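# Stand the cat litter pouch upright, clipped, mid-table

## Task

Set the cat litter pouch upright near the centre of the table, one wide face turned toward the robot, away from both the pan and the scoop; the clip must finish attached to the pouch and holding it tightly, the pan must not be left tipped over, and you must close the scene yourself.

## Robot and tools

Robot: two arms, left_arm and right_arm, each with a two-finger gripper. Their calibrated bases in the scene frame are left_arm at (-0.024, +0.244, 0) m with quat_wxyz (+1.000, 0, 0, 0), and right_arm at (+0.041, -0.340, 0) m with quat_wxyz (+1.000, 0, 0, +0.012).

Frame: every hand pose, velocity and target is given in the scene frame. Its origin sits at table height, halfway between the nominal bases. +z points up, +x points out across the table, and left_arm is on the +y side. Arm names do not match left and right in the images. Reported positions and orientations can be a few centimetres off, more so at long reach.

Gripper: the fingers point along the gripper's +z axis and separate along its y axis. end_effector_position is the spot between the finger pads, about 1 cm short of the tips.

Row layout, shared by execute_actions and move: one flat list of 16 numbers covering both arms, even when only one moves. The first 8 are left_arm: x, y, z in metres, then quaternion qw, qx, qy, qz (w first), then opening. The next 8 are the same for right_arm. x, y, z and the quaternion form an absolute pose target in the scene frame, not an offset. Opening runs from -1 (closed) to +1 (fully open, 0.094 m); it is an absolute command, and 0 means half open rather than unchanged. To keep an arm still, resend its pose and opening from the last result. To hold an orientation, repeat the same quaternion in every row, since the reported one drifts.

execute_actions(actions, cameras): actions is a list of actions. Each action is a table of at most 15 rows, one per 1/30 s control step; if shorter, its final row is held until 15 steps pass. An action is rejected for both arms if any target lies more than 0.6 m from that gripper's current position along any of the gripper's own axes. Each step, the controller limits the commanded pose to within 100 mm and 20 degrees of the measured pose, so one action may fall short; the result's Hand target line shows where each arm is actually heading. An empty actions list just reports state and images. cameras picks images: omitted, null or ["all"] gives all, [] gives none; valid names are cam_high and cam_low (both 896x504). An unknown name invalidates the call.

move(target, speed, blend, opening_speed, blocking, cameras): moves each gripper in a straight line from its Hand target to the absolute pose in target. target is one 16-number row or a list of up to 15 rows, with no 0.6 m limit. speed is the path's top speed in m/s, 0.002 to 0.5 (default 0.25), with rotation capped at twice that in rad/s; give one value or one per target. blend, in metres, rounds corners in a list (0 means stop at each point). opening_speed is how fast openings change per second on the -1 to +1 scale, at least 0.2; use a low value when closing on soft or fragile things. A move lasts at least 0.5 s and is cut off after 10 s. Paths do not avoid obstacles or the other arm, and faster moves lag, stray and hit harder. Do not route a gripper close to its own base; go around it. New openings in later rows are applied only after all arms stop at that row. With blocking=false the call returns after about 0.5 s while the move continues; a new move takes over from the running one. The result adds a move: line giving the ending (done, off_target, moving, held, fault) and any limits (paced means the pose was clipped, held means steps were withheld). Neither done nor off_target tells you about contact.

wait(seconds, cameras): 0 to 10 s with arms holding their last command; it returns early if a running move ends.
stop(cameras): brakes a running move, which needs stopping distance.
zoom_image(camera, region): camera is cam_high or cam_low; region is [x0, y0, x1, y1] in pixels from the top-left, at most 504x504, taken from that camera's latest image.
read_manual(section): gives only licence text.
finished_scene(scene): takes the current scene number; it ends the scene permanently, so call it only once the pouch stands correctly, with the clip on, without the robot's help.

Result lines: end_effector_position and end_effector_quat_wxyz per arm; Hand target; Tool commands; Joint positions (the final value is finger opening in metres); Joint velocities ("within noise" means still); Joint torques (include gravity; joints 1 to 3 wrap around at ±28 N m); grip_measured, on the opening scale. With nothing held it reads up to 1.6 mm too wide; on a hard part under full squeeze it reads up to about 3 mm narrower. It tracks your command, so it shows no jump at contact; the fingers reach full force about 0.05 below the first-touch reading (more for small, round or soft items). To release, command well above grip_measured. Resting arms can sit a centimetre or more off their target from friction and weight alone.

Avoid: dropping the pouch or clip, releasing anything that is still moving, fast impacts, heavy pushing, the two arms colliding or pressing together, and anything leaving the table. Keep the pan upright. Loose objects may occasionally be nudged by outside forces. Motors heat up when holding loads, reaching far or straining toward unreachable poses; MOTOR HOT appears at 75 °C, and at 90 °C an over-temperature fault folds that arm away for good.

Each tool is called after "Emit:" as a command line: name --argument value for each argument, lists and objects as JSON in quotes; but a table of rows of numbers goes row by row, as --pt "numbers of a row", without its own name.

## Session

Emit:
execute_actions --actions '[]'

Scene clock: 0.00 s.
left_arm: end_effector_position=(+0.1627, +0.4608, +0.1695) grip_measured=+1.000 end_effector_quat_wxyz=(-0.234, +0.685, -0.486, -0.490) | right_arm: end_effector_position=(+0.1356, -0.1588, +0.1164) grip_measured=+1.000 end_effector_quat_wxyz=(+0.373, -0.231, +0.889, +0.133)
Joint positions: left_arm=[0.27 1.752 1.216 -1.516 -1.089 -1.931 0.094] | right_arm=[1.654 0.743 0.521 -0.887 0.697 1 0.094]
Joint velocities: within noise
Joint torques (N m): no reading
Motor temperatures (°C): left_arm=[30 33 35 31 29 30 28] | right_arm=[27 36 33 30 26 27 28]
Heat: left arm: 35 °C; right arm: 36 °C.
Hand target: left_arm +0.1640, +0.4623, +0.1738; -0.242, +0.684, -0.483, -0.490 | right_arm +0.1377, -0.1597, +0.1200; +0.380, -0.228, +0.887, +0.132
Tool commands: left_gripper/opening=+1.0 right_gripper/opening=+1.0

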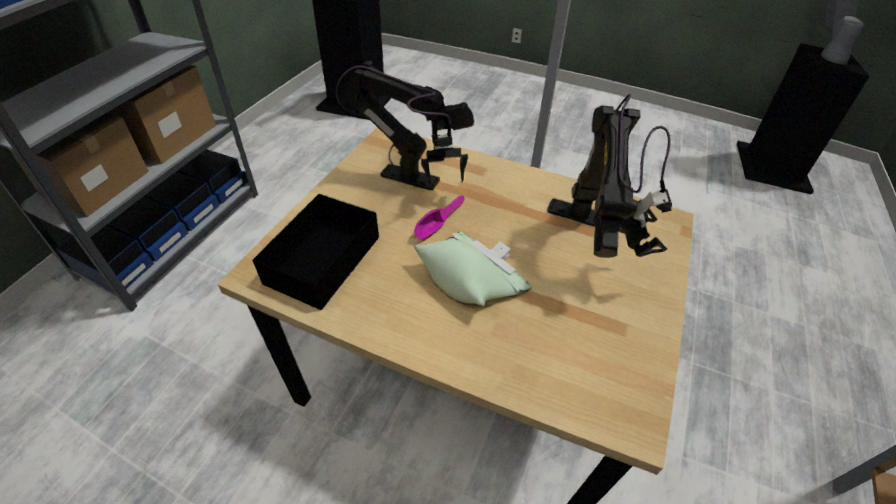

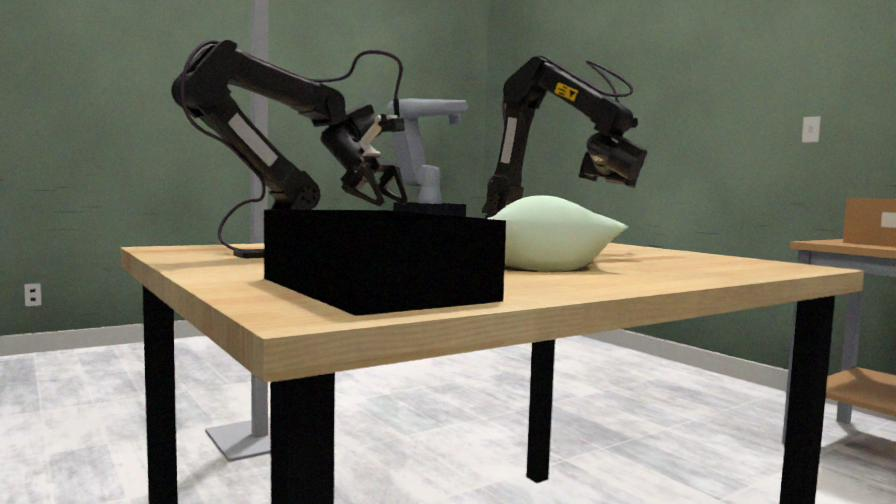

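Emit:
zoom_image --camera "cam_high" --region '[380, 170, 580, 330]'

Emit:
zoom_image --camera "cam_low" --region '[440, 150, 680, 310]'

Scaled by 2.520.

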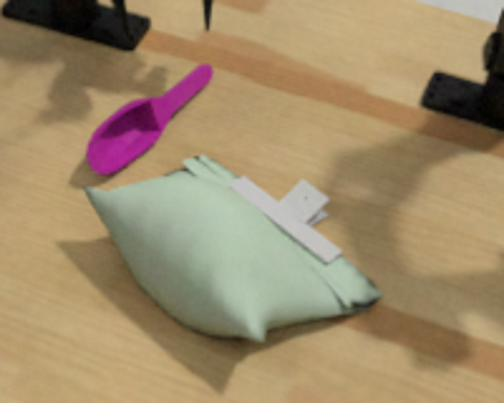

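Scaled by 2.100.

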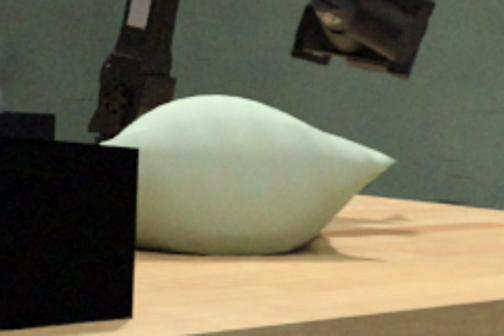

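Emit:
zoom_image --camera "cam_high" --region '[440, 220, 540, 310]'

Scaled by 5.040.

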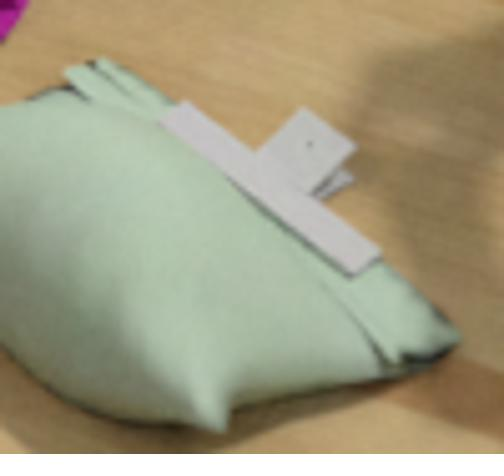

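Emit:
move --target '[0.25, 0.35, 0.10, 0, 0, 1, 0, -1, 0.25, -0.32, 0.10, 0, 0, 1, 0, -1]' --speed 0.25

Scene clock: 7.03 s.
left_arm: end_effector_position=(+0.2458, +0.3484, +0.0968) grip_measured=-0.995 end_effector_quat_wxyz=(-0.003, +0.001, +1.000, +0.005) | right_arm: end_effector_position=(+0.2432, -0.3176, +0.0935) grip_measured=-0.992 end_effector_quat_wxyz=(-0.009, +0.000, +1.000, +0.004)
Joint positions: left_arm=[0.359 1.649 1.263 -1.188 -0.011 0.36 0] | right_arm=[0.072 1.333 0.961 -1.215 -0.009 0.096 0]
Joint velocities: within noise
Joint torques (N m): left_arm=[0.72 -5.19 8.54 0.33 0.09 0.07] | right_arm=[-0.64 -3.08 8.32 0.04 0.04 -0.11]
Motor temperatures (°C): left_arm=[30 34 36 31 29 30 28] | right_arm=[27 36 35 30 26 27 28]
Heat: left arm: 36 °C; right arm: 36 °C.
Hand target: left_arm +0.2500, +0.3500, +0.1000; +0.000, +0.000, +1.000, +0.000 | right_arm +0.2498, -0.3200, +0.0999; +0.000, +0.000, +1.000, +0.000
Off the commanded pose: left_arm 0.006 m, 1 deg | right_arm 0.010 m, 1 deg.
move: done

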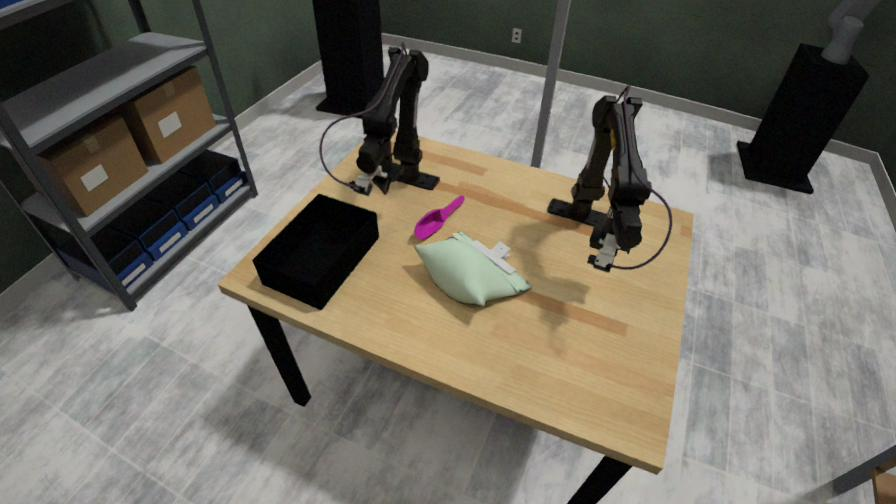

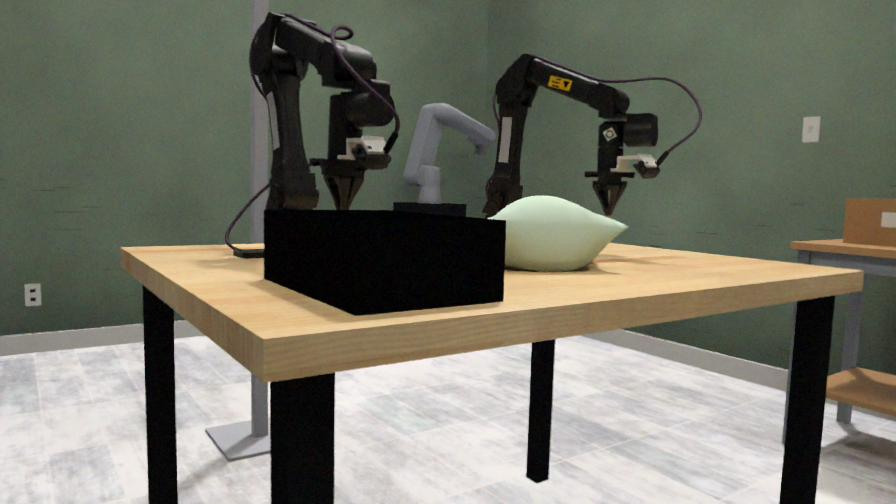

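Emit:
move --pt "0.25 0.35 0.10 0 0.7071 -0.7071 0 -1 0.22 -0.25 0.10 0 0.7071 0.7071 0 -1" --pt "0.25 0.35 0.035 0 0.7071 -0.7071 0 -1 0.22 -0.25 0.035 0 0.7071 0.7071 0 -1" --speed 0.25

Scene clock: 11.93 s.
left_arm: end_effector_position=(+0.2494, +0.3473, +0.0368) grip_measured=-0.995 end_effector_quat_wxyz=(+0.003, +0.703, -0.711, +0.000) | right_arm: end_effector_position=(+0.2250, -0.2477, +0.0400) grip_measured=-0.992 end_effector_quat_wxyz=(-0.001, +0.708, +0.706, +0.012)
Joint positions: left_arm=[0.359 1.722 1.098 -0.952 0.002 -1.2 0] | right_arm=[0.426 1.358 0.76 -0.951 -0.01 2.024 0]
Joint velocities: within noise
Joint torques (N m): left_arm=[0.61 -6.16 5.72 0.56 -0.03 -0.05] | right_arm=[0.83 -3.3 4.36 0.2 0.07 0.11]
Motor temperatures (°C): left_arm=[30 34 37 31 29 30 28] | right_arm=[27 36 35 30 26 27 28]
Heat: left arm: 37 °C; right arm: 36 °C.
Hand target: left_arm +0.2500, +0.3500, +0.0351; +0.000, +0.707, -0.707, +0.000 | right_arm +0.2200, -0.2501, +0.0351; +0.000, +0.707, +0.707, +0.000
Off the commanded pose: left_arm 0.003 m, 1 deg | right_arm 0.007 m, 1 deg.
move: done

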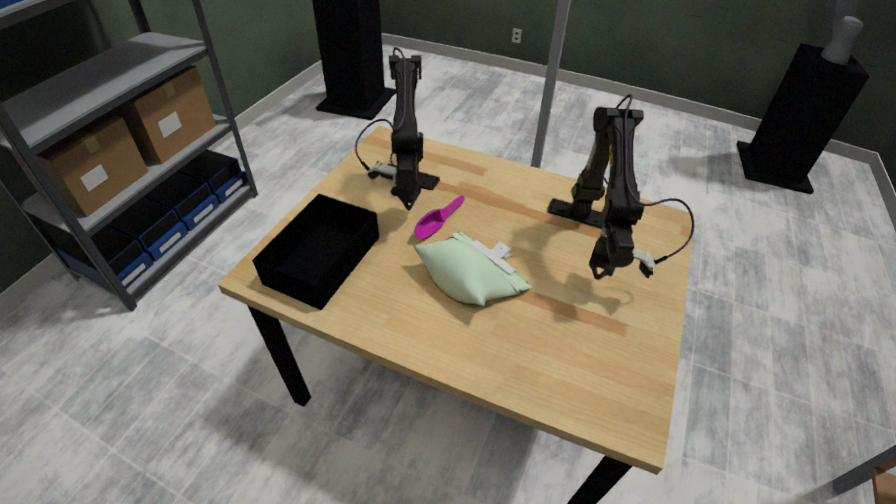

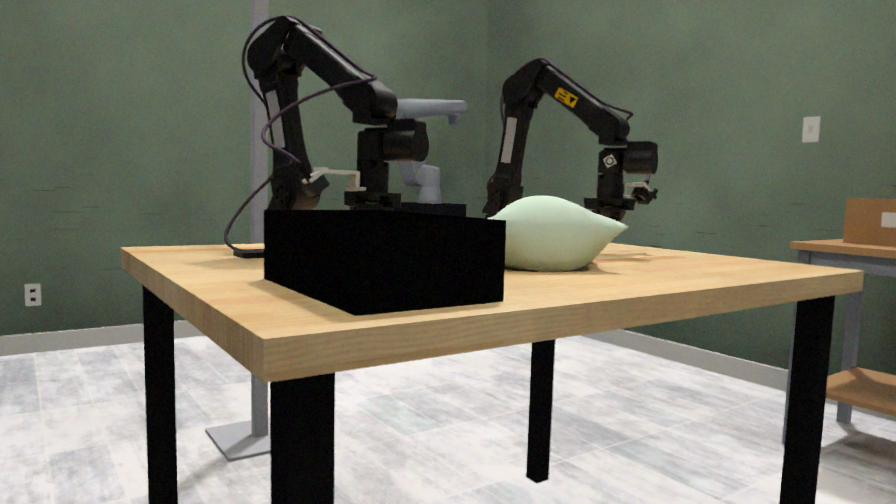

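Emit:
zoom_image --camera "cam_high" --region '[560, 210, 700, 310]'

Emit:
zoom_image --camera "cam_high" --region '[350, 140, 490, 240]'

Scaled by 3.600.

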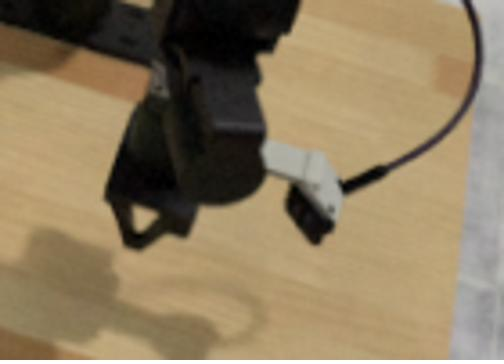

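Scaled by 3.600.

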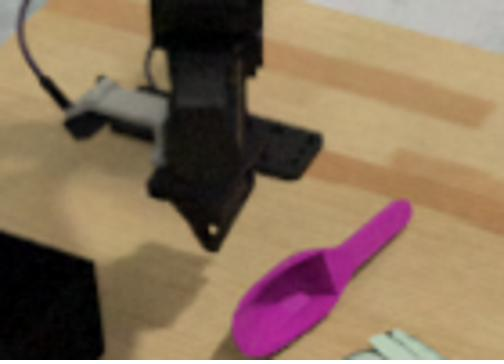

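Emit:
move --pt "0.45 0.38 0.06 0 0.7071 -0.7071 0 -1 0.22 -0.25 0.12 0 0.7071 0.7071 0 -1" --pt "0.45 0.38 0.035 0 0.7071 -0.7071 0 -1 0.20 -0.02 0.12 0 0.7071 0.7071 0 -1" --speed 0.25

Emit:
zoom_image --camera "cam_high" --region '[540, 210, 680, 350]'

Emit:
zoom_image --camera "cam_high" --region '[410, 120, 550, 260]'

Scene clock: 15.47 s.
left_arm: end_effector_position=(+0.4505, +0.3811, +0.0430) grip_measured=-0.995 end_effector_quat_wxyz=(-0.005, +0.706, -0.708, +0.004) | right_arm: end_effector_position=(+0.1994, -0.0202, +0.1199) grip_measured=-0.992 end_effector_quat_wxyz=(-0.118, +0.519, +0.846, +0.001)
Joint positions: left_arm=[0.28 2.559 2.428 -1.428 0.002 -1.289 0] | right_arm=[0.966 1.892 1.629 -1.313 -0.236 2.09 0]
Joint velocities: within noise
Joint torques (N m): left_arm=[-0.16 -12.4 5.37 0.59 -0.04 -0.01] | right_arm=[-0.12 -7.36 8.02 -0.06 -0.15 0.08]
Motor temperatures (°C): left_arm=[30 36 37 31 29 30 28] | right_arm=[27 36 36 30 26 27 28]
Heat: left arm: 37 °C; right arm: 36 °C.
Hand target: left_arm +0.4499, +0.3801, +0.0351; +0.000, +0.707, -0.707, +0.000 | right_arm +0.2003, -0.0202, +0.1201; -0.117, +0.524, +0.844, -0.008
Off the commanded pose: left_arm 0.008 m, 1 deg | right_arm 0.001 m, 30 deg; orientation clipped.
joint sent to its limit (right arm) — joint 6 (wrist roll), upper limit. The joint targets are off in orientation, not in position.
move: off_target (right_arm); limits=paced

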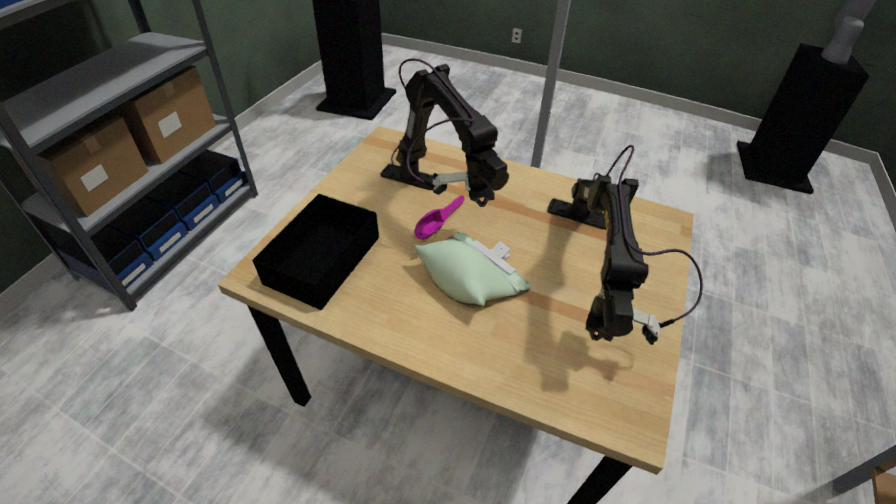

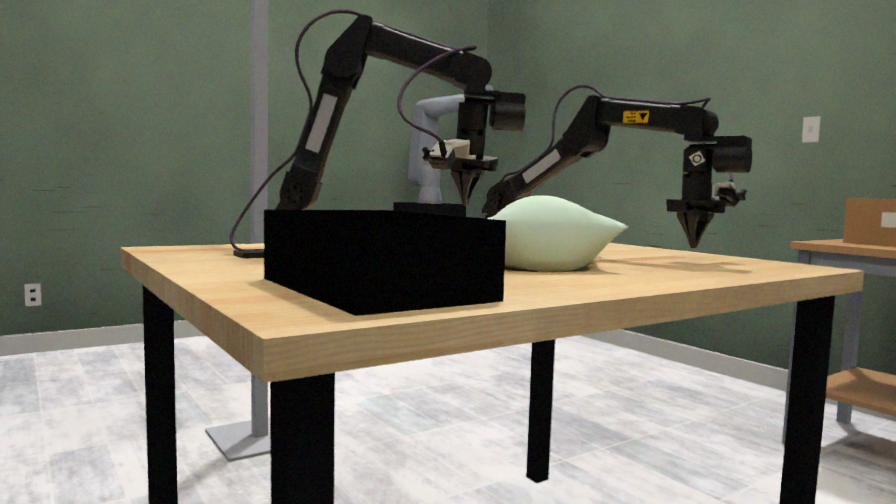

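Scaled by 3.600.

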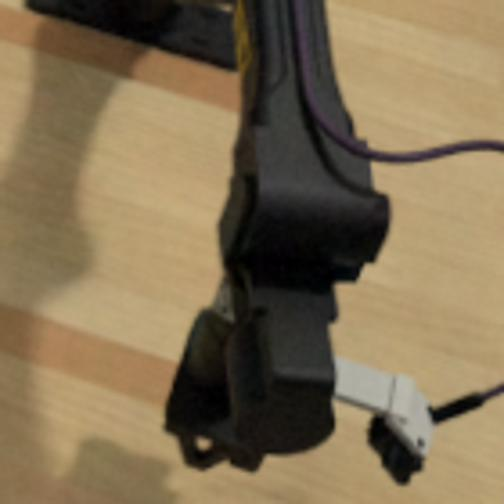

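Scaled by 3.600.

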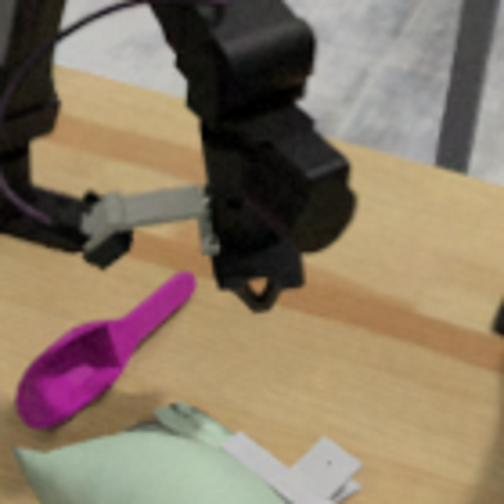

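Emit:
move --pt "0.60 0.25 0.05 0 0.7071 -0.7071 0 -1 0.22 -0.10 0.25 0 0.7071 -0.7071 0 -1" --pt "0.60 0.25 0.05 0 0.7071 -0.7071 0 -1 0.32 -0.05 0.25 0 0.7071 -0.7071 0 -1" --speed 0.3

Emit:
zoom_image --camera "cam_high" --region '[500, 270, 640, 410]'

Emit:
zoom_image --camera "cam_high" --region '[410, 80, 550, 220]'

Scene clock: 21.53 s.
left_arm: end_effector_position=(+0.5957, +0.2517, +0.0582) grip_measured=-0.995 end_effector_quat_wxyz=(-0.162, +0.689, -0.688, +0.160) | right_arm: end_effector_position=(+0.3185, -0.0513, +0.2433) grip_measured=-0.992 end_effector_quat_wxyz=(-0.131, +0.699, -0.703, -0.004)
Joint positions: left_arm=[0.011 2.792 2.842 -1.162 0.002 -1.562 0] | right_arm=[0.777 1.93 2.175 -1.553 -0.002 -0.764 0]
Joint velocities: within noise
Joint torques (N m): left_arm=[-0.35 -12.6 8.88 1.27 -0.03 0.04] | right_arm=[-0.24 -8.65 7.99 0.57 -0.04 -0.09]
Motor temperatures (°C): left_arm=[30 39 38 31 29 30 28] | right_arm=[27 38 36 30 26 27 28]
Heat: left arm: 39 °C; right arm: 38 °C.
Hand target: left_arm +0.5990, +0.2501, +0.0499; -0.163, +0.689, -0.688, +0.160 | right_arm +0.3198, -0.0502, +0.2493; -0.139, +0.700, -0.701, -0.003
Off the commanded pose: left_arm 0.009 m, 26 deg; orientation clipped | right_arm 0.007 m, 15 deg.
elbow stopped short (left arm): the move would have taken joint 3 (elbow) straighter than the controller allows.
joint sent to its limit (right arm) — joint 4 (wrist pitch), lower limit. The joint targets are off in orientation, not in position.
move: off_target (left_arm, right_arm); limits=paced

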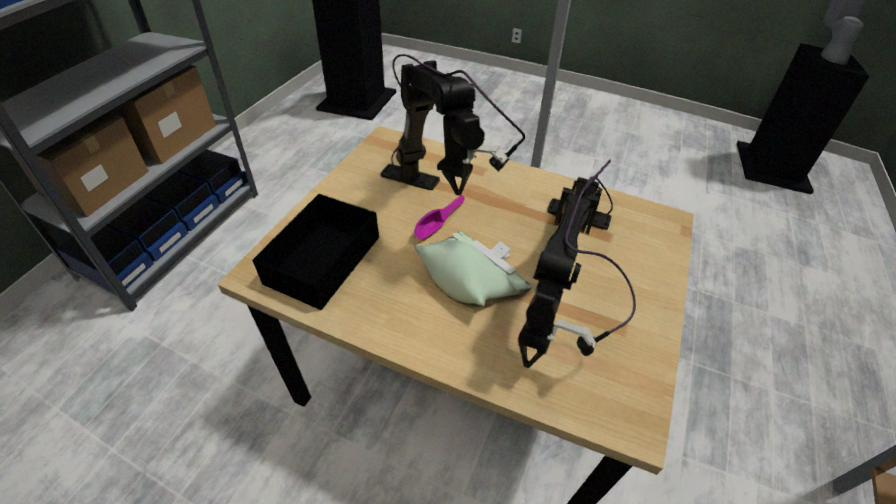

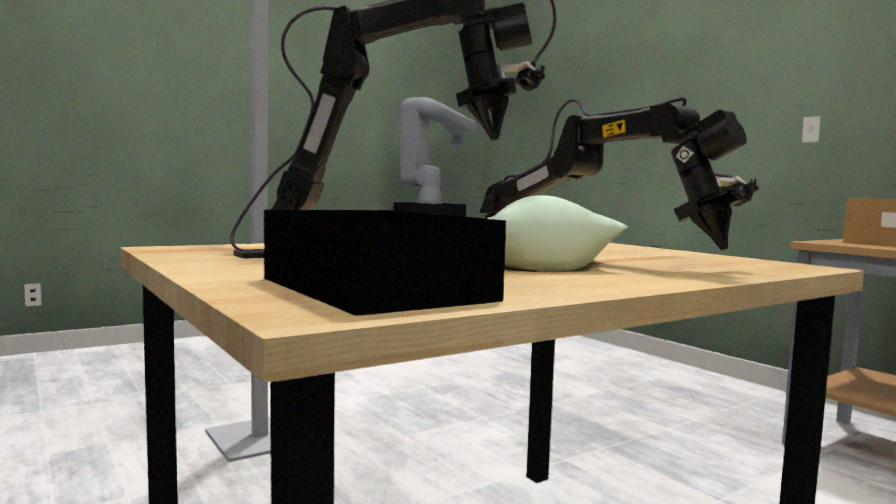

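Scaled by 3.600.

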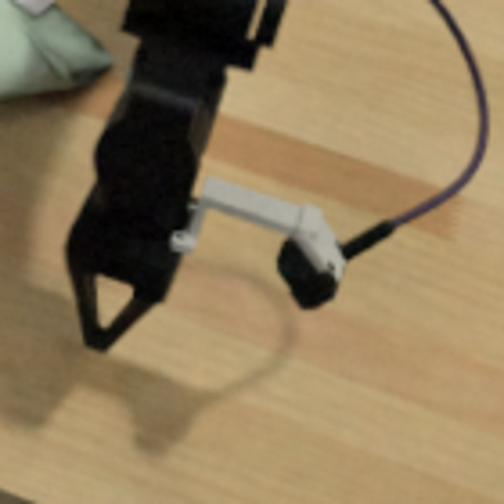

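Scaled by 3.600.

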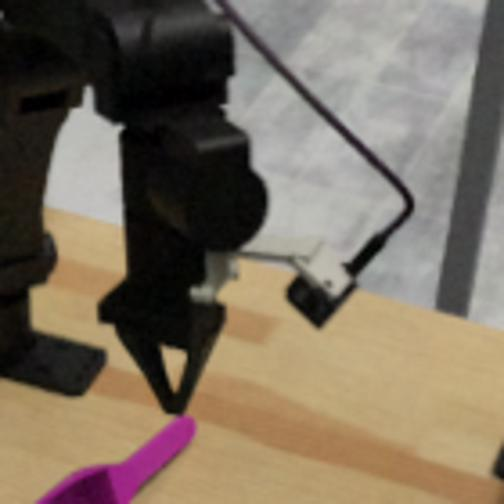

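Emit:
zoom_image --camera "cam_high" --region '[405, 225, 535, 315]'

Emit:
zoom_image --camera "cam_low" --region '[470, 180, 640, 280]'

Scaled by 3.877.

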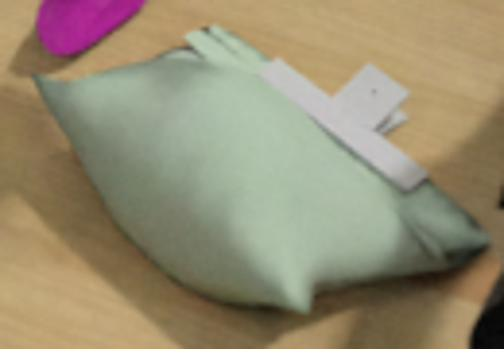

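Scaled by 2.965.

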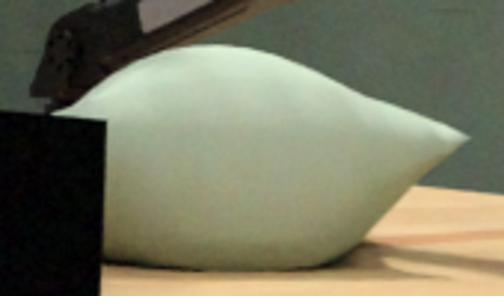

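Emit:
zoom_image --camera "cam_high" --region '[600, 150, 740, 250]'

Emit:
zoom_image --camera "cam_high" --region '[340, 100, 480, 200]'

Scaled by 3.600.

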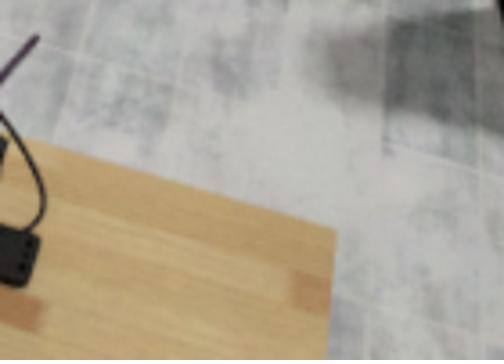

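Scaled by 3.600.

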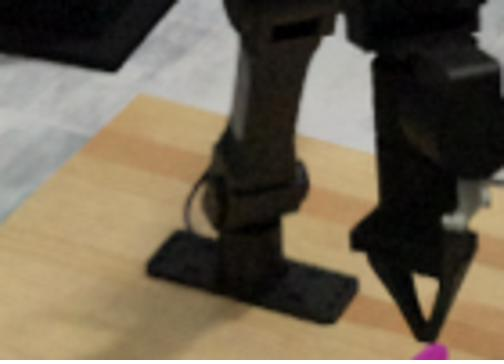

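Emit:
zoom_image --camera "cam_low" --region '[640, 140, 780, 280]'

Emit:
zoom_image --camera "cam_low" --region '[430, 40, 570, 180]'

Scaled by 3.600.

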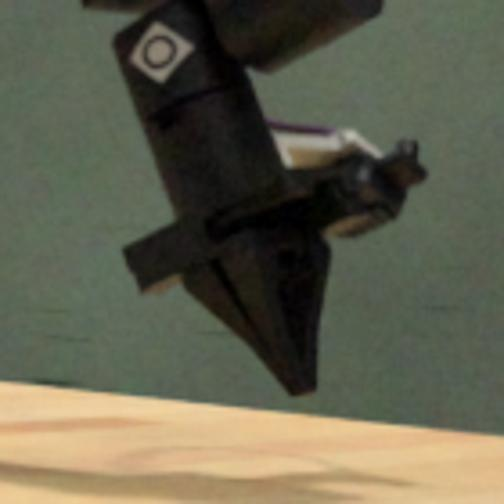

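Scaled by 3.600.

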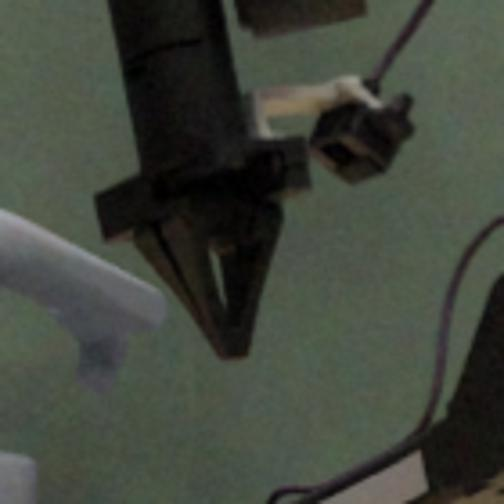

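Emit:
zoom_image --camera "cam_low" --region '[100, 220, 320, 400]'

Emit:
zoom_image --camera "cam_low" --region '[740, 220, 896, 320]'

Scaled by 2.291.

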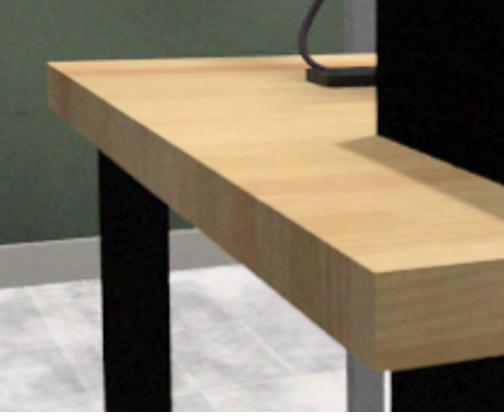

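Scaled by 3.231.

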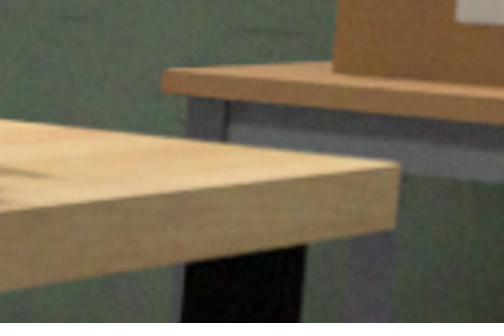

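Emit:
zoom_image --camera "cam_high" --region '[495, 260, 545, 310]'

Emit:
zoom_image --camera "cam_high" --region '[445, 220, 525, 285]'

Scaled by 10.080.

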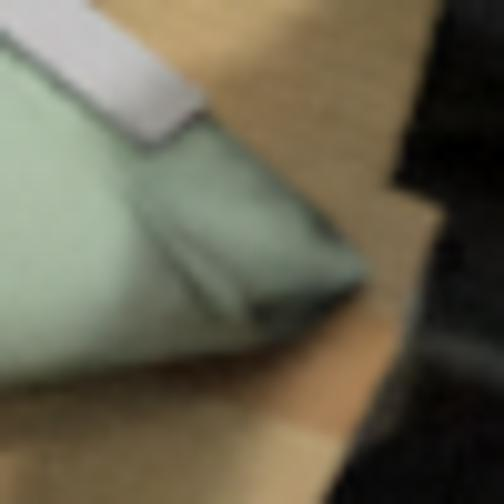

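Scaled by 6.300.

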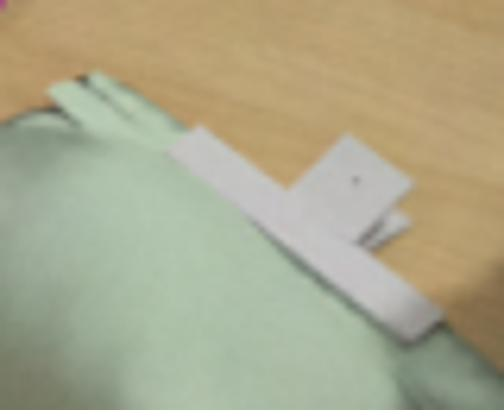

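Emit:
move --pt "0.45 0.32 0.08 0 0.7071 -0.7071 0 -1 0.18 -0.28 0.22 0 0 1 0 -1" --pt "0.33 0.27 0.04 0 0.7071 -0.7071 0 -1 0.18 -0.28 0.22 0 0 1 0 -1" --pt "0.33 0.27 0.02 0 0.7071 -0.7071 0 -1 0.18 -0.28 0.22 0 0 1 0 -1" --speed '[0.25, 0.2, 0.03]'

Scene clock: 37.27 s.
left_arm: end_effector_position=(+0.3312, +0.2679, +0.0200) grip_measured=-0.995 end_effector_quat_wxyz=(+0.007, +0.706, -0.709, +0.004) | right_arm: end_effector_position=(+0.1828, -0.2783, +0.2232) grip_measured=-0.992 end_effector_quat_wxyz=(+0.142, -0.005, +0.988, +0.058)
Joint positions: left_arm=[0.071 1.973 1.354 -0.958 0.015 -1.495 0] | right_arm=[0.383 0.934 1.232 -1.561 0.004 0.395 0]
Joint velocities: within noise
Joint torques (N m): left_arm=[-0.25 -9.39 5.01 0.56 -0.16 -0.04] | right_arm=[-0.69 -0.58 4.08 0.76 -0.07 0.04]
Motor temperatures (°C): left_arm=[30 48 39 31 29 30 28] | right_arm=[27 38 35 30 26 27 28]
Heat: left arm: 48 °C; right arm: 38 °C.
Hand target: left_arm +0.3300, +0.2700, +0.0201; +0.000, +0.707, -0.707, +0.000 | right_arm +0.1807, -0.2797, +0.2192; +0.137, +0.000, +0.989, +0.057
Off the commanded pose: left_arm 0.002 m, 1 deg | right_arm 0.005 m, 18 deg.
joint read past its limit (right arm) — joint 4 (wrist pitch), lower limit.
joint sent to its limit (right arm) — joint 4 (wrist pitch), lower limit. The joint targets are off in orientation, not in position.
move: off_target (right_arm)

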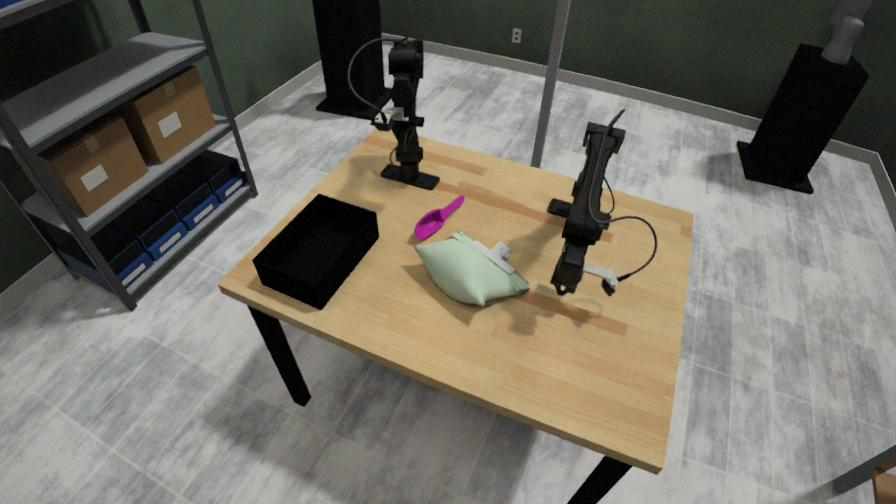

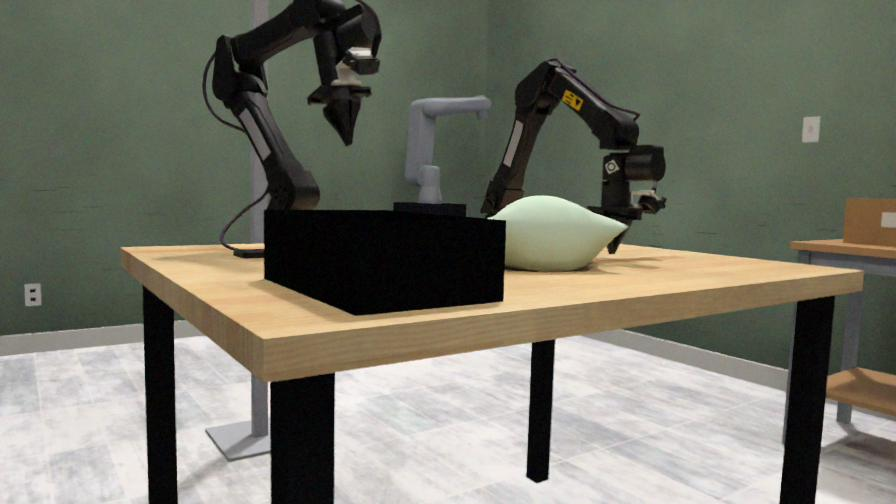

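Emit:
move --target '[0.33, 0.27, 0.010, 0, 0.7071, -0.7071, 0, -1, 0.18, -0.28, 0.22, 0.137, 0, 0.989, 0.057, -1]' --speed 0.02 --cameras '[]'

Emit:
move --target '[0.33, 0.27, 0.004, 0, 0.7071, -0.7071, 0, -1, 0.18, -0.28, 0.22, 0.137, 0, 0.989, 0.057, -1]' --speed 0.02 --cameras '[]'

Scene clock: 38.37 s.
left_arm: end_effector_position=(+0.3328, +0.2680, +0.0149) grip_measured=-0.995 end_effector_quat_wxyz=(+0.001, +0.706, -0.708, +0.008) | right_arm: end_effector_position=(+0.1828, -0.2783, +0.2232) grip_measured=-0.992 end_effector_quat_wxyz=(+0.142, -0.005, +0.988, +0.058)
Joint positions: left_arm=[0.071 1.973 1.332 -0.922 0.015 -1.495 0] | right_arm=[0.383 0.934 1.232 -1.561 0.004 0.396 0]
Joint velocities: within noise
Joint torques (N m): left_arm=[-0.1 -8.4 4.96 0.52 -0.16 -0.03] | right_arm=[-0.53 -1.1 4.33 0.79 -0.03 0.06]
Motor temperatures (°C): left_arm=[30 47 39 31 29 30 28] | right_arm=[27 38 35 30 26 27 28]
Heat: left arm: 47 °C; right arm: 38 °C.
Hand target: left_arm +0.3300, +0.2700, +0.0102; +0.000, +0.707, -0.707, +0.000 | right_arm +0.1803, -0.2799, +0.2198; +0.139, +0.000, +0.989, +0.058
Off the commanded pose: left_arm 0.006 m, 1 deg | right_arm 0.005 m, 1 deg.
joint read past its limit (right arm) — joint 4 (wrist pitch), lower limit.
joint sent to its limit (right arm) — joint 4 (wrist pitch), lower limit. The joint targets still meet the commanded pose.
move: done
No camera images: "cameras" was empty.

Scene clock: 39.27 s.
left_arm: end_effector_position=(+0.3338, +0.2681, +0.0120) grip_measured=-0.995 end_effector_quat_wxyz=(-0.002, +0.706, -0.708, +0.011) | right_arm: end_effector_position=(+0.1828, -0.2783, +0.2232) grip_measured=-0.992 end_effector_quat_wxyz=(+0.142, -0.005, +0.988, +0.058)
Joint positions: left_arm=[0.071 1.973 1.32 -0.9 0.015 -1.495 0] | right_arm=[0.383 0.934 1.232 -1.561 0.004 0.396 0]
Joint velocities: within noise
Joint torques (N m): left_arm=[-0.08 -7.68 4.98 0.57 -0.14 -0.06] | right_arm=[-0.43 -0.81 4.12 0.77 -0.05 0.08]
Motor temperatures (°C): left_arm=[30 47 39 31 29 30 28] | right_arm=[27 38 35 30 26 27 28]
Heat: left arm: 47 °C; right arm: 38 °C.
Hand target: left_arm +0.3299, +0.2699, +0.0043; +0.000, +0.707, -0.707, +0.000 | right_arm +0.1803, -0.2798, +0.2198; +0.139, +0.000, +0.989, +0.058
Off the commanded pose: left_arm 0.009 m, 1 deg | right_arm 0.005 m, 1 deg.
joint read past its limit (right arm) — joint 4 (wrist pitch), lower limit.
joint sent to its limit (right arm) — joint 4 (wrist pitch), lower limit. The joint targets still meet the commanded pose.
move: done
No camera images: "cameras" was empty.

Emit:
move --target '[0.33, 0.27, -0.004, 0, 0.7071, -0.7071, 0, -1, 0.18, -0.28, 0.22, 0.137, 0, 0.989, 0.057, -1]' --speed 0.02 --cameras '["cam_high"]'

Emit:
zoom_image --camera "cam_high" --region '[530, 240, 610, 310]'

Scene clock: 40.07 s.
left_arm: end_effector_position=(+0.3348, +0.2681, +0.0102) grip_measured=-0.995 end_effector_quat_wxyz=(-0.005, +0.706, -0.708, +0.014) | right_arm: end_effector_position=(+0.1828, -0.2783, +0.2232) grip_measured=-0.992 end_effector_quat_wxyz=(+0.142, -0.005, +0.988, +0.058)
Joint positions: left_arm=[0.071 1.973 1.312 -0.885 0.015 -1.496 0] | right_arm=[0.383 0.934 1.232 -1.561 0.004 0.396 0]
Joint velocities: within noise
Joint torques (N m): left_arm=[-0.02 -6.86 4.21 0.74 -0.16 -0.09] | right_arm=[-0.65 -0.99 4.36 0.66 -0.07 -0.03]
Motor temperatures (°C): left_arm=[30 46 39 31 29 30 28] | right_arm=[27 38 35 30 26 27 28]
Heat: left arm: 46 °C; right arm: 38 °C.
Hand target: left_arm +0.3295, +0.2699, -0.0035; +0.000, +0.707, -0.707, +0.000 | right_arm +0.1803, -0.2798, +0.2198; +0.139, +0.000, +0.989, +0.058
Off the commanded pose: left_arm 0.015 m, 2 deg | right_arm 0.005 m, 1 deg.
joint read past its limit (right arm) — joint 4 (wrist pitch), lower limit.
joint sent to its limit (right arm) — joint 4 (wrist pitch), lower limit. The joint targets still meet the commanded pose.
move: off_target (left_arm)
Images, in order (width x height): cam_high 896x504.

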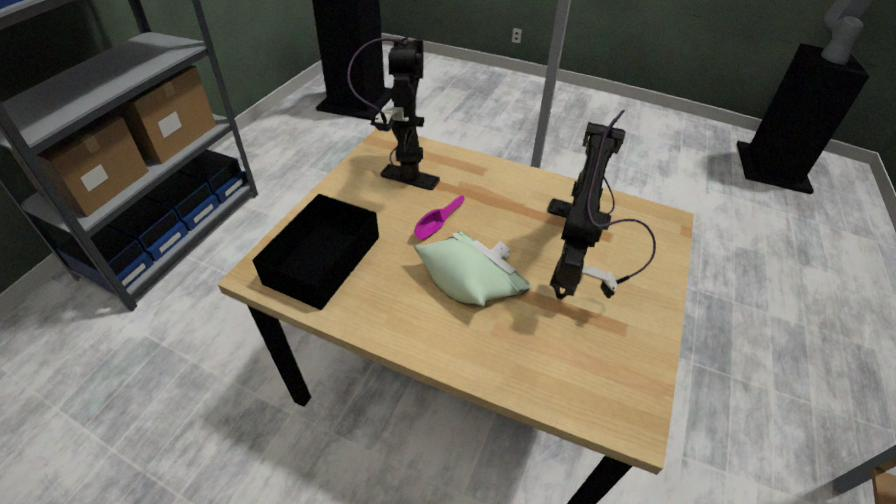

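Scaled by 6.300.

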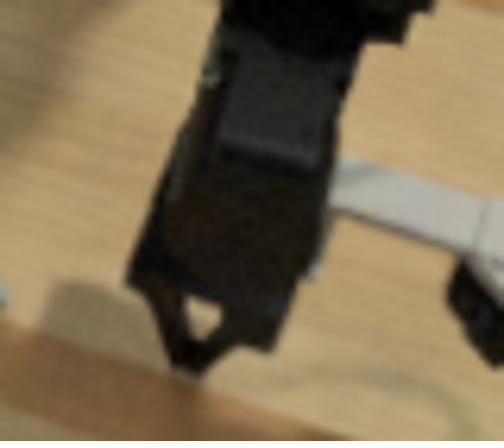

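Emit:
move --target '[0.33, 0.27, -0.010, 0, 0.7071, -0.7071, 0, -1, 0.18, -0.28, 0.22, 0.137, 0, 0.989, 0.057, -1]' --speed 0.02 --cameras '[]'

Scene clock: 41.00 s.
left_arm: end_effector_position=(+0.3346, +0.2681, +0.0095) grip_measured=-0.995 end_effector_quat_wxyz=(-0.005, +0.706, -0.708, +0.014) | right_arm: end_effector_position=(+0.1828, -0.2783, +0.2232) grip_measured=-0.992 end_effector_quat_wxyz=(+0.142, -0.005, +0.988, +0.058)
Joint positions: left_arm=[0.071 1.973 1.309 -0.881 0.015 -1.496 0] | right_arm=[0.383 0.934 1.232 -1.561 0.004 0.397 0]
Joint velocities: within noise
Joint torques (N m): left_arm=[-0.08 -6.22 3.58 0.89 -0.19 -0.06] | right_arm=[-0.77 -1.06 4.01 0.74 -0.1 -0.02]
Motor temperatures (°C): left_arm=[30 45 39 31 29 30 28] | right_arm=[27 38 35 30 26 27 28]
Heat: left arm: 45 °C; right arm: 38 °C.
Hand target: left_arm +0.3291, +0.2699, -0.0091; +0.000, +0.707, -0.707, +0.000 | right_arm +0.1803, -0.2798, +0.2198; +0.139, +0.000, +0.989, +0.058
Off the commanded pose: left_arm 0.020 m, 2 deg | right_arm 0.005 m, 1 deg.
joint read past its limit (right arm) — joint 4 (wrist pitch), lower limit.
joint sent to its limit (right arm) — joint 4 (wrist pitch), lower limit. The joint targets still meet the commanded pose.
move: off_target (left_arm)
No camera images: "cameras" was empty.

Emit:
move --pt "0.30 0.27 0.13 0 0 1 0 -1 0.18 -0.28 0.22 0.137 0 0.989 0.057 -1" --pt "0.24 0.16 0.13 0.4458 0.6998 0.4706 0.2998 1 0.18 -0.28 0.22 0.137 0 0.989 0.057 -1" --speed '[0.15, 0.25]'

Scene clock: 51.87 s.
left_arm: end_effector_position=(+0.2417, +0.1601, +0.1334) grip_measured=-0.995 end_effector_quat_wxyz=(+0.444, +0.700, +0.471, +0.303) | right_arm: end_effector_position=(+0.1828, -0.2783, +0.2232) grip_measured=-0.992 end_effector_quat_wxyz=(+0.142, -0.005, +0.988, +0.058)
Joint positions: left_arm=[-0.215 0.615 0.247 -0.074 0.149 1.649 0] | right_arm=[0.383 0.934 1.232 -1.561 0.004 0.397 0]
Joint velocities: within noise
Joint torques (N m): left_arm=[0.21 0.28 6.67 2.09 0.19 0.02] | right_arm=[-0.53 -0.87 4.31 0.78 -0.07 -0.01]
Motor temperatures (°C): left_arm=[30 41 38 32 29 30 28] | right_arm=[27 37 34 30 26 27 28]
Heat: left arm: 41 °C; right arm: 37 °C.
Hand target: left_arm +0.2401, +0.1599, +0.1301; +0.446, +0.700, +0.471, +0.300 | right_arm +0.1803, -0.2798, +0.2198; +0.139, +0.000, +0.989, +0.058
Tool commands: left_gripper/opening=-1.0 right_gripper/opening=-1.0
Off the commanded pose: left_arm 0.004 m, 0 deg | right_arm 0.005 m, 1 deg.
joint read past its limit (right arm) — joint 4 (wrist pitch), lower limit.
joint sent to its limit (right arm) — joint 4 (wrist pitch), lower limit. The joint targets still meet the commanded pose.
move: done (path cut at 10 s); path passed 1 of 2 targets; target 2's new opening was not sent

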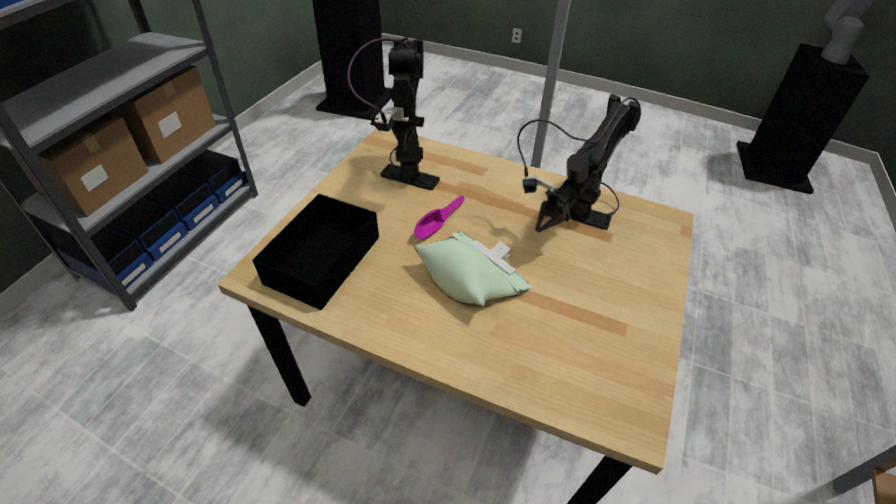

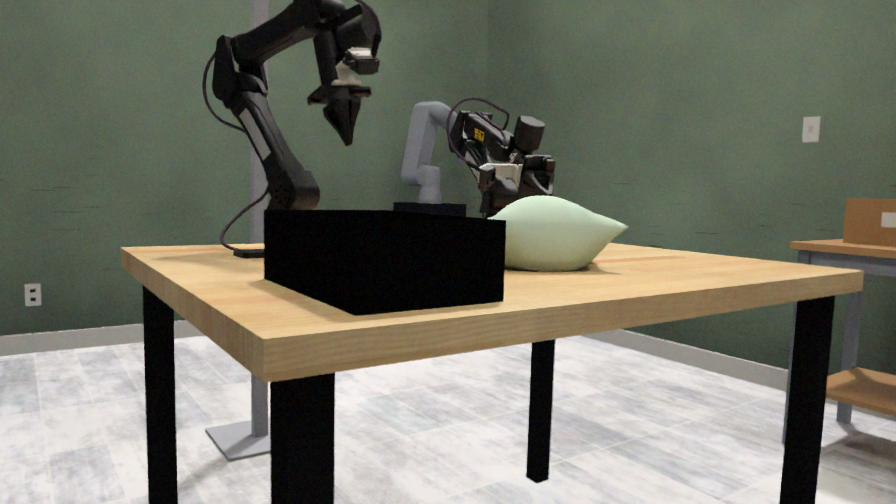

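Emit:
zoom_image --camera "cam_high" --region '[440, 160, 620, 300]'

Scaled by 2.800.

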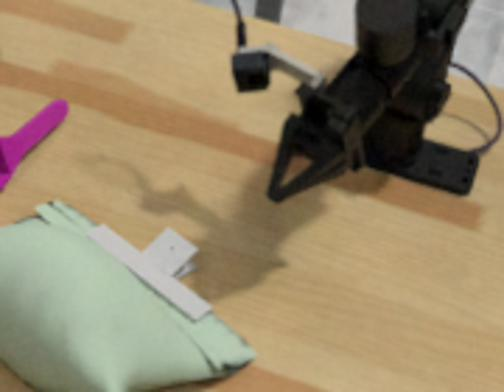

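Emit:
move --pt "0.2387 0.1400 0.10 0.4640 0.6879 0.4626 0.3120 1 0.18 -0.28 0.22 0.137 0 0.989 0.057 -1" --pt "0.2387 0.1400 0.056 0.4640 0.6879 0.4626 0.3120 1 0.18 -0.28 0.22 0.137 0 0.989 0.057 -1" --speed '[0.15, 0.06]'

Emit:
zoom_image --camera "cam_high" --region '[440, 180, 580, 300]'

Scene clock: 54.63 s.
left_arm: end_effector_position=(+0.2421, +0.1396, +0.0608) grip_measured=+0.999 end_effector_quat_wxyz=(+0.440, +0.706, +0.469, +0.298) | right_arm: end_effector_position=(+0.1828, -0.2783, +0.2232) grip_measured=-0.992 end_effector_quat_wxyz=(+0.142, -0.005, +0.988, +0.058)
Joint positions: left_arm=[-0.364 1.001 0.011 0.539 0.023 1.592 0.094] | right_arm=[0.383 0.934 1.232 -1.561 0.004 0.397 0]
Joint velocities: within noise
Joint torques (N m): left_arm=[-0.31 -0.38 5.29 2.06 -0.06 -0.14] | right_arm=[-0.62 -0.83 4.05 0.73 -0.05 -0.02]
Motor temperatures (°C): left_arm=[30 39 38 33 29 30 28] | right_arm=[27 37 34 30 26 27 28]
Heat: left arm: 39 °C; right arm: 37 °C.
Hand target: left_arm +0.2392, +0.1398, +0.0567; +0.439, +0.705, +0.473, +0.294 | right_arm +0.1803, -0.2798, +0.2198; +0.139, +0.000, +0.989, +0.058
Off the commanded pose: left_arm 0.006 m, 4 deg | right_arm 0.005 m, 1 deg.
joint read past its limit (right arm) — joint 4 (wrist pitch), lower limit.
joint sent to its limit (left arm) — joint 3 (elbow), lower limit, where the elbow is as bent as it goes. The joint targets are off in orientation, not in position.
joint sent to its limit (right arm) — joint 4 (wrist pitch), lower limit. The joint targets still meet the commanded pose.
move: off_target (left_arm)

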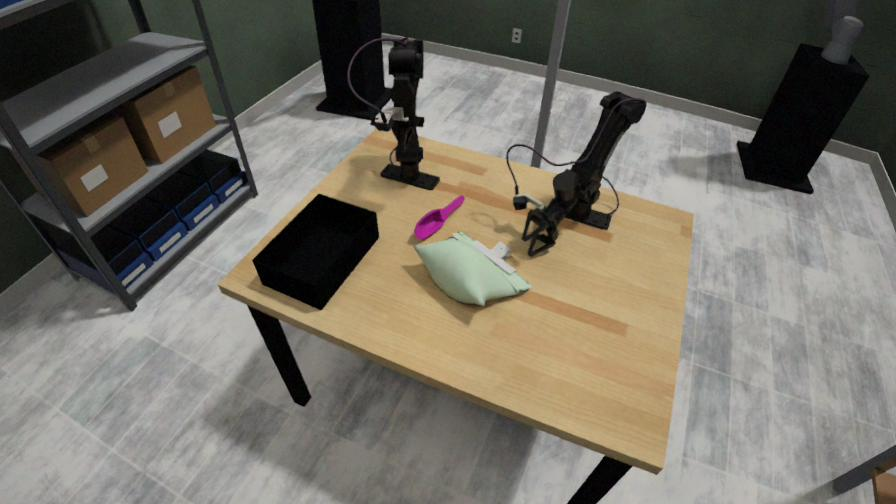

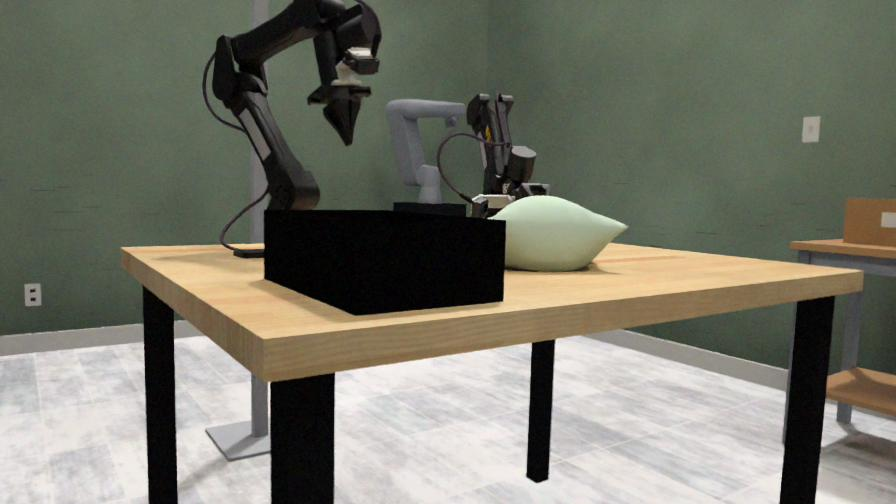

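Scaled by 3.600.

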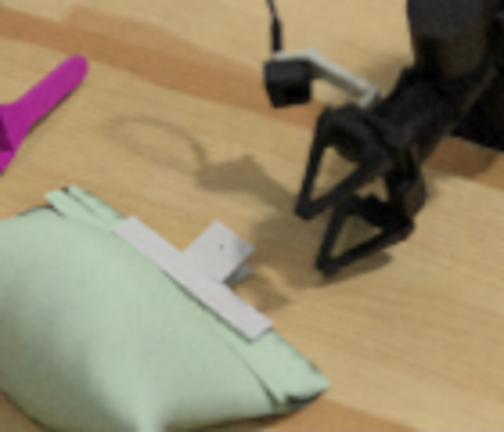

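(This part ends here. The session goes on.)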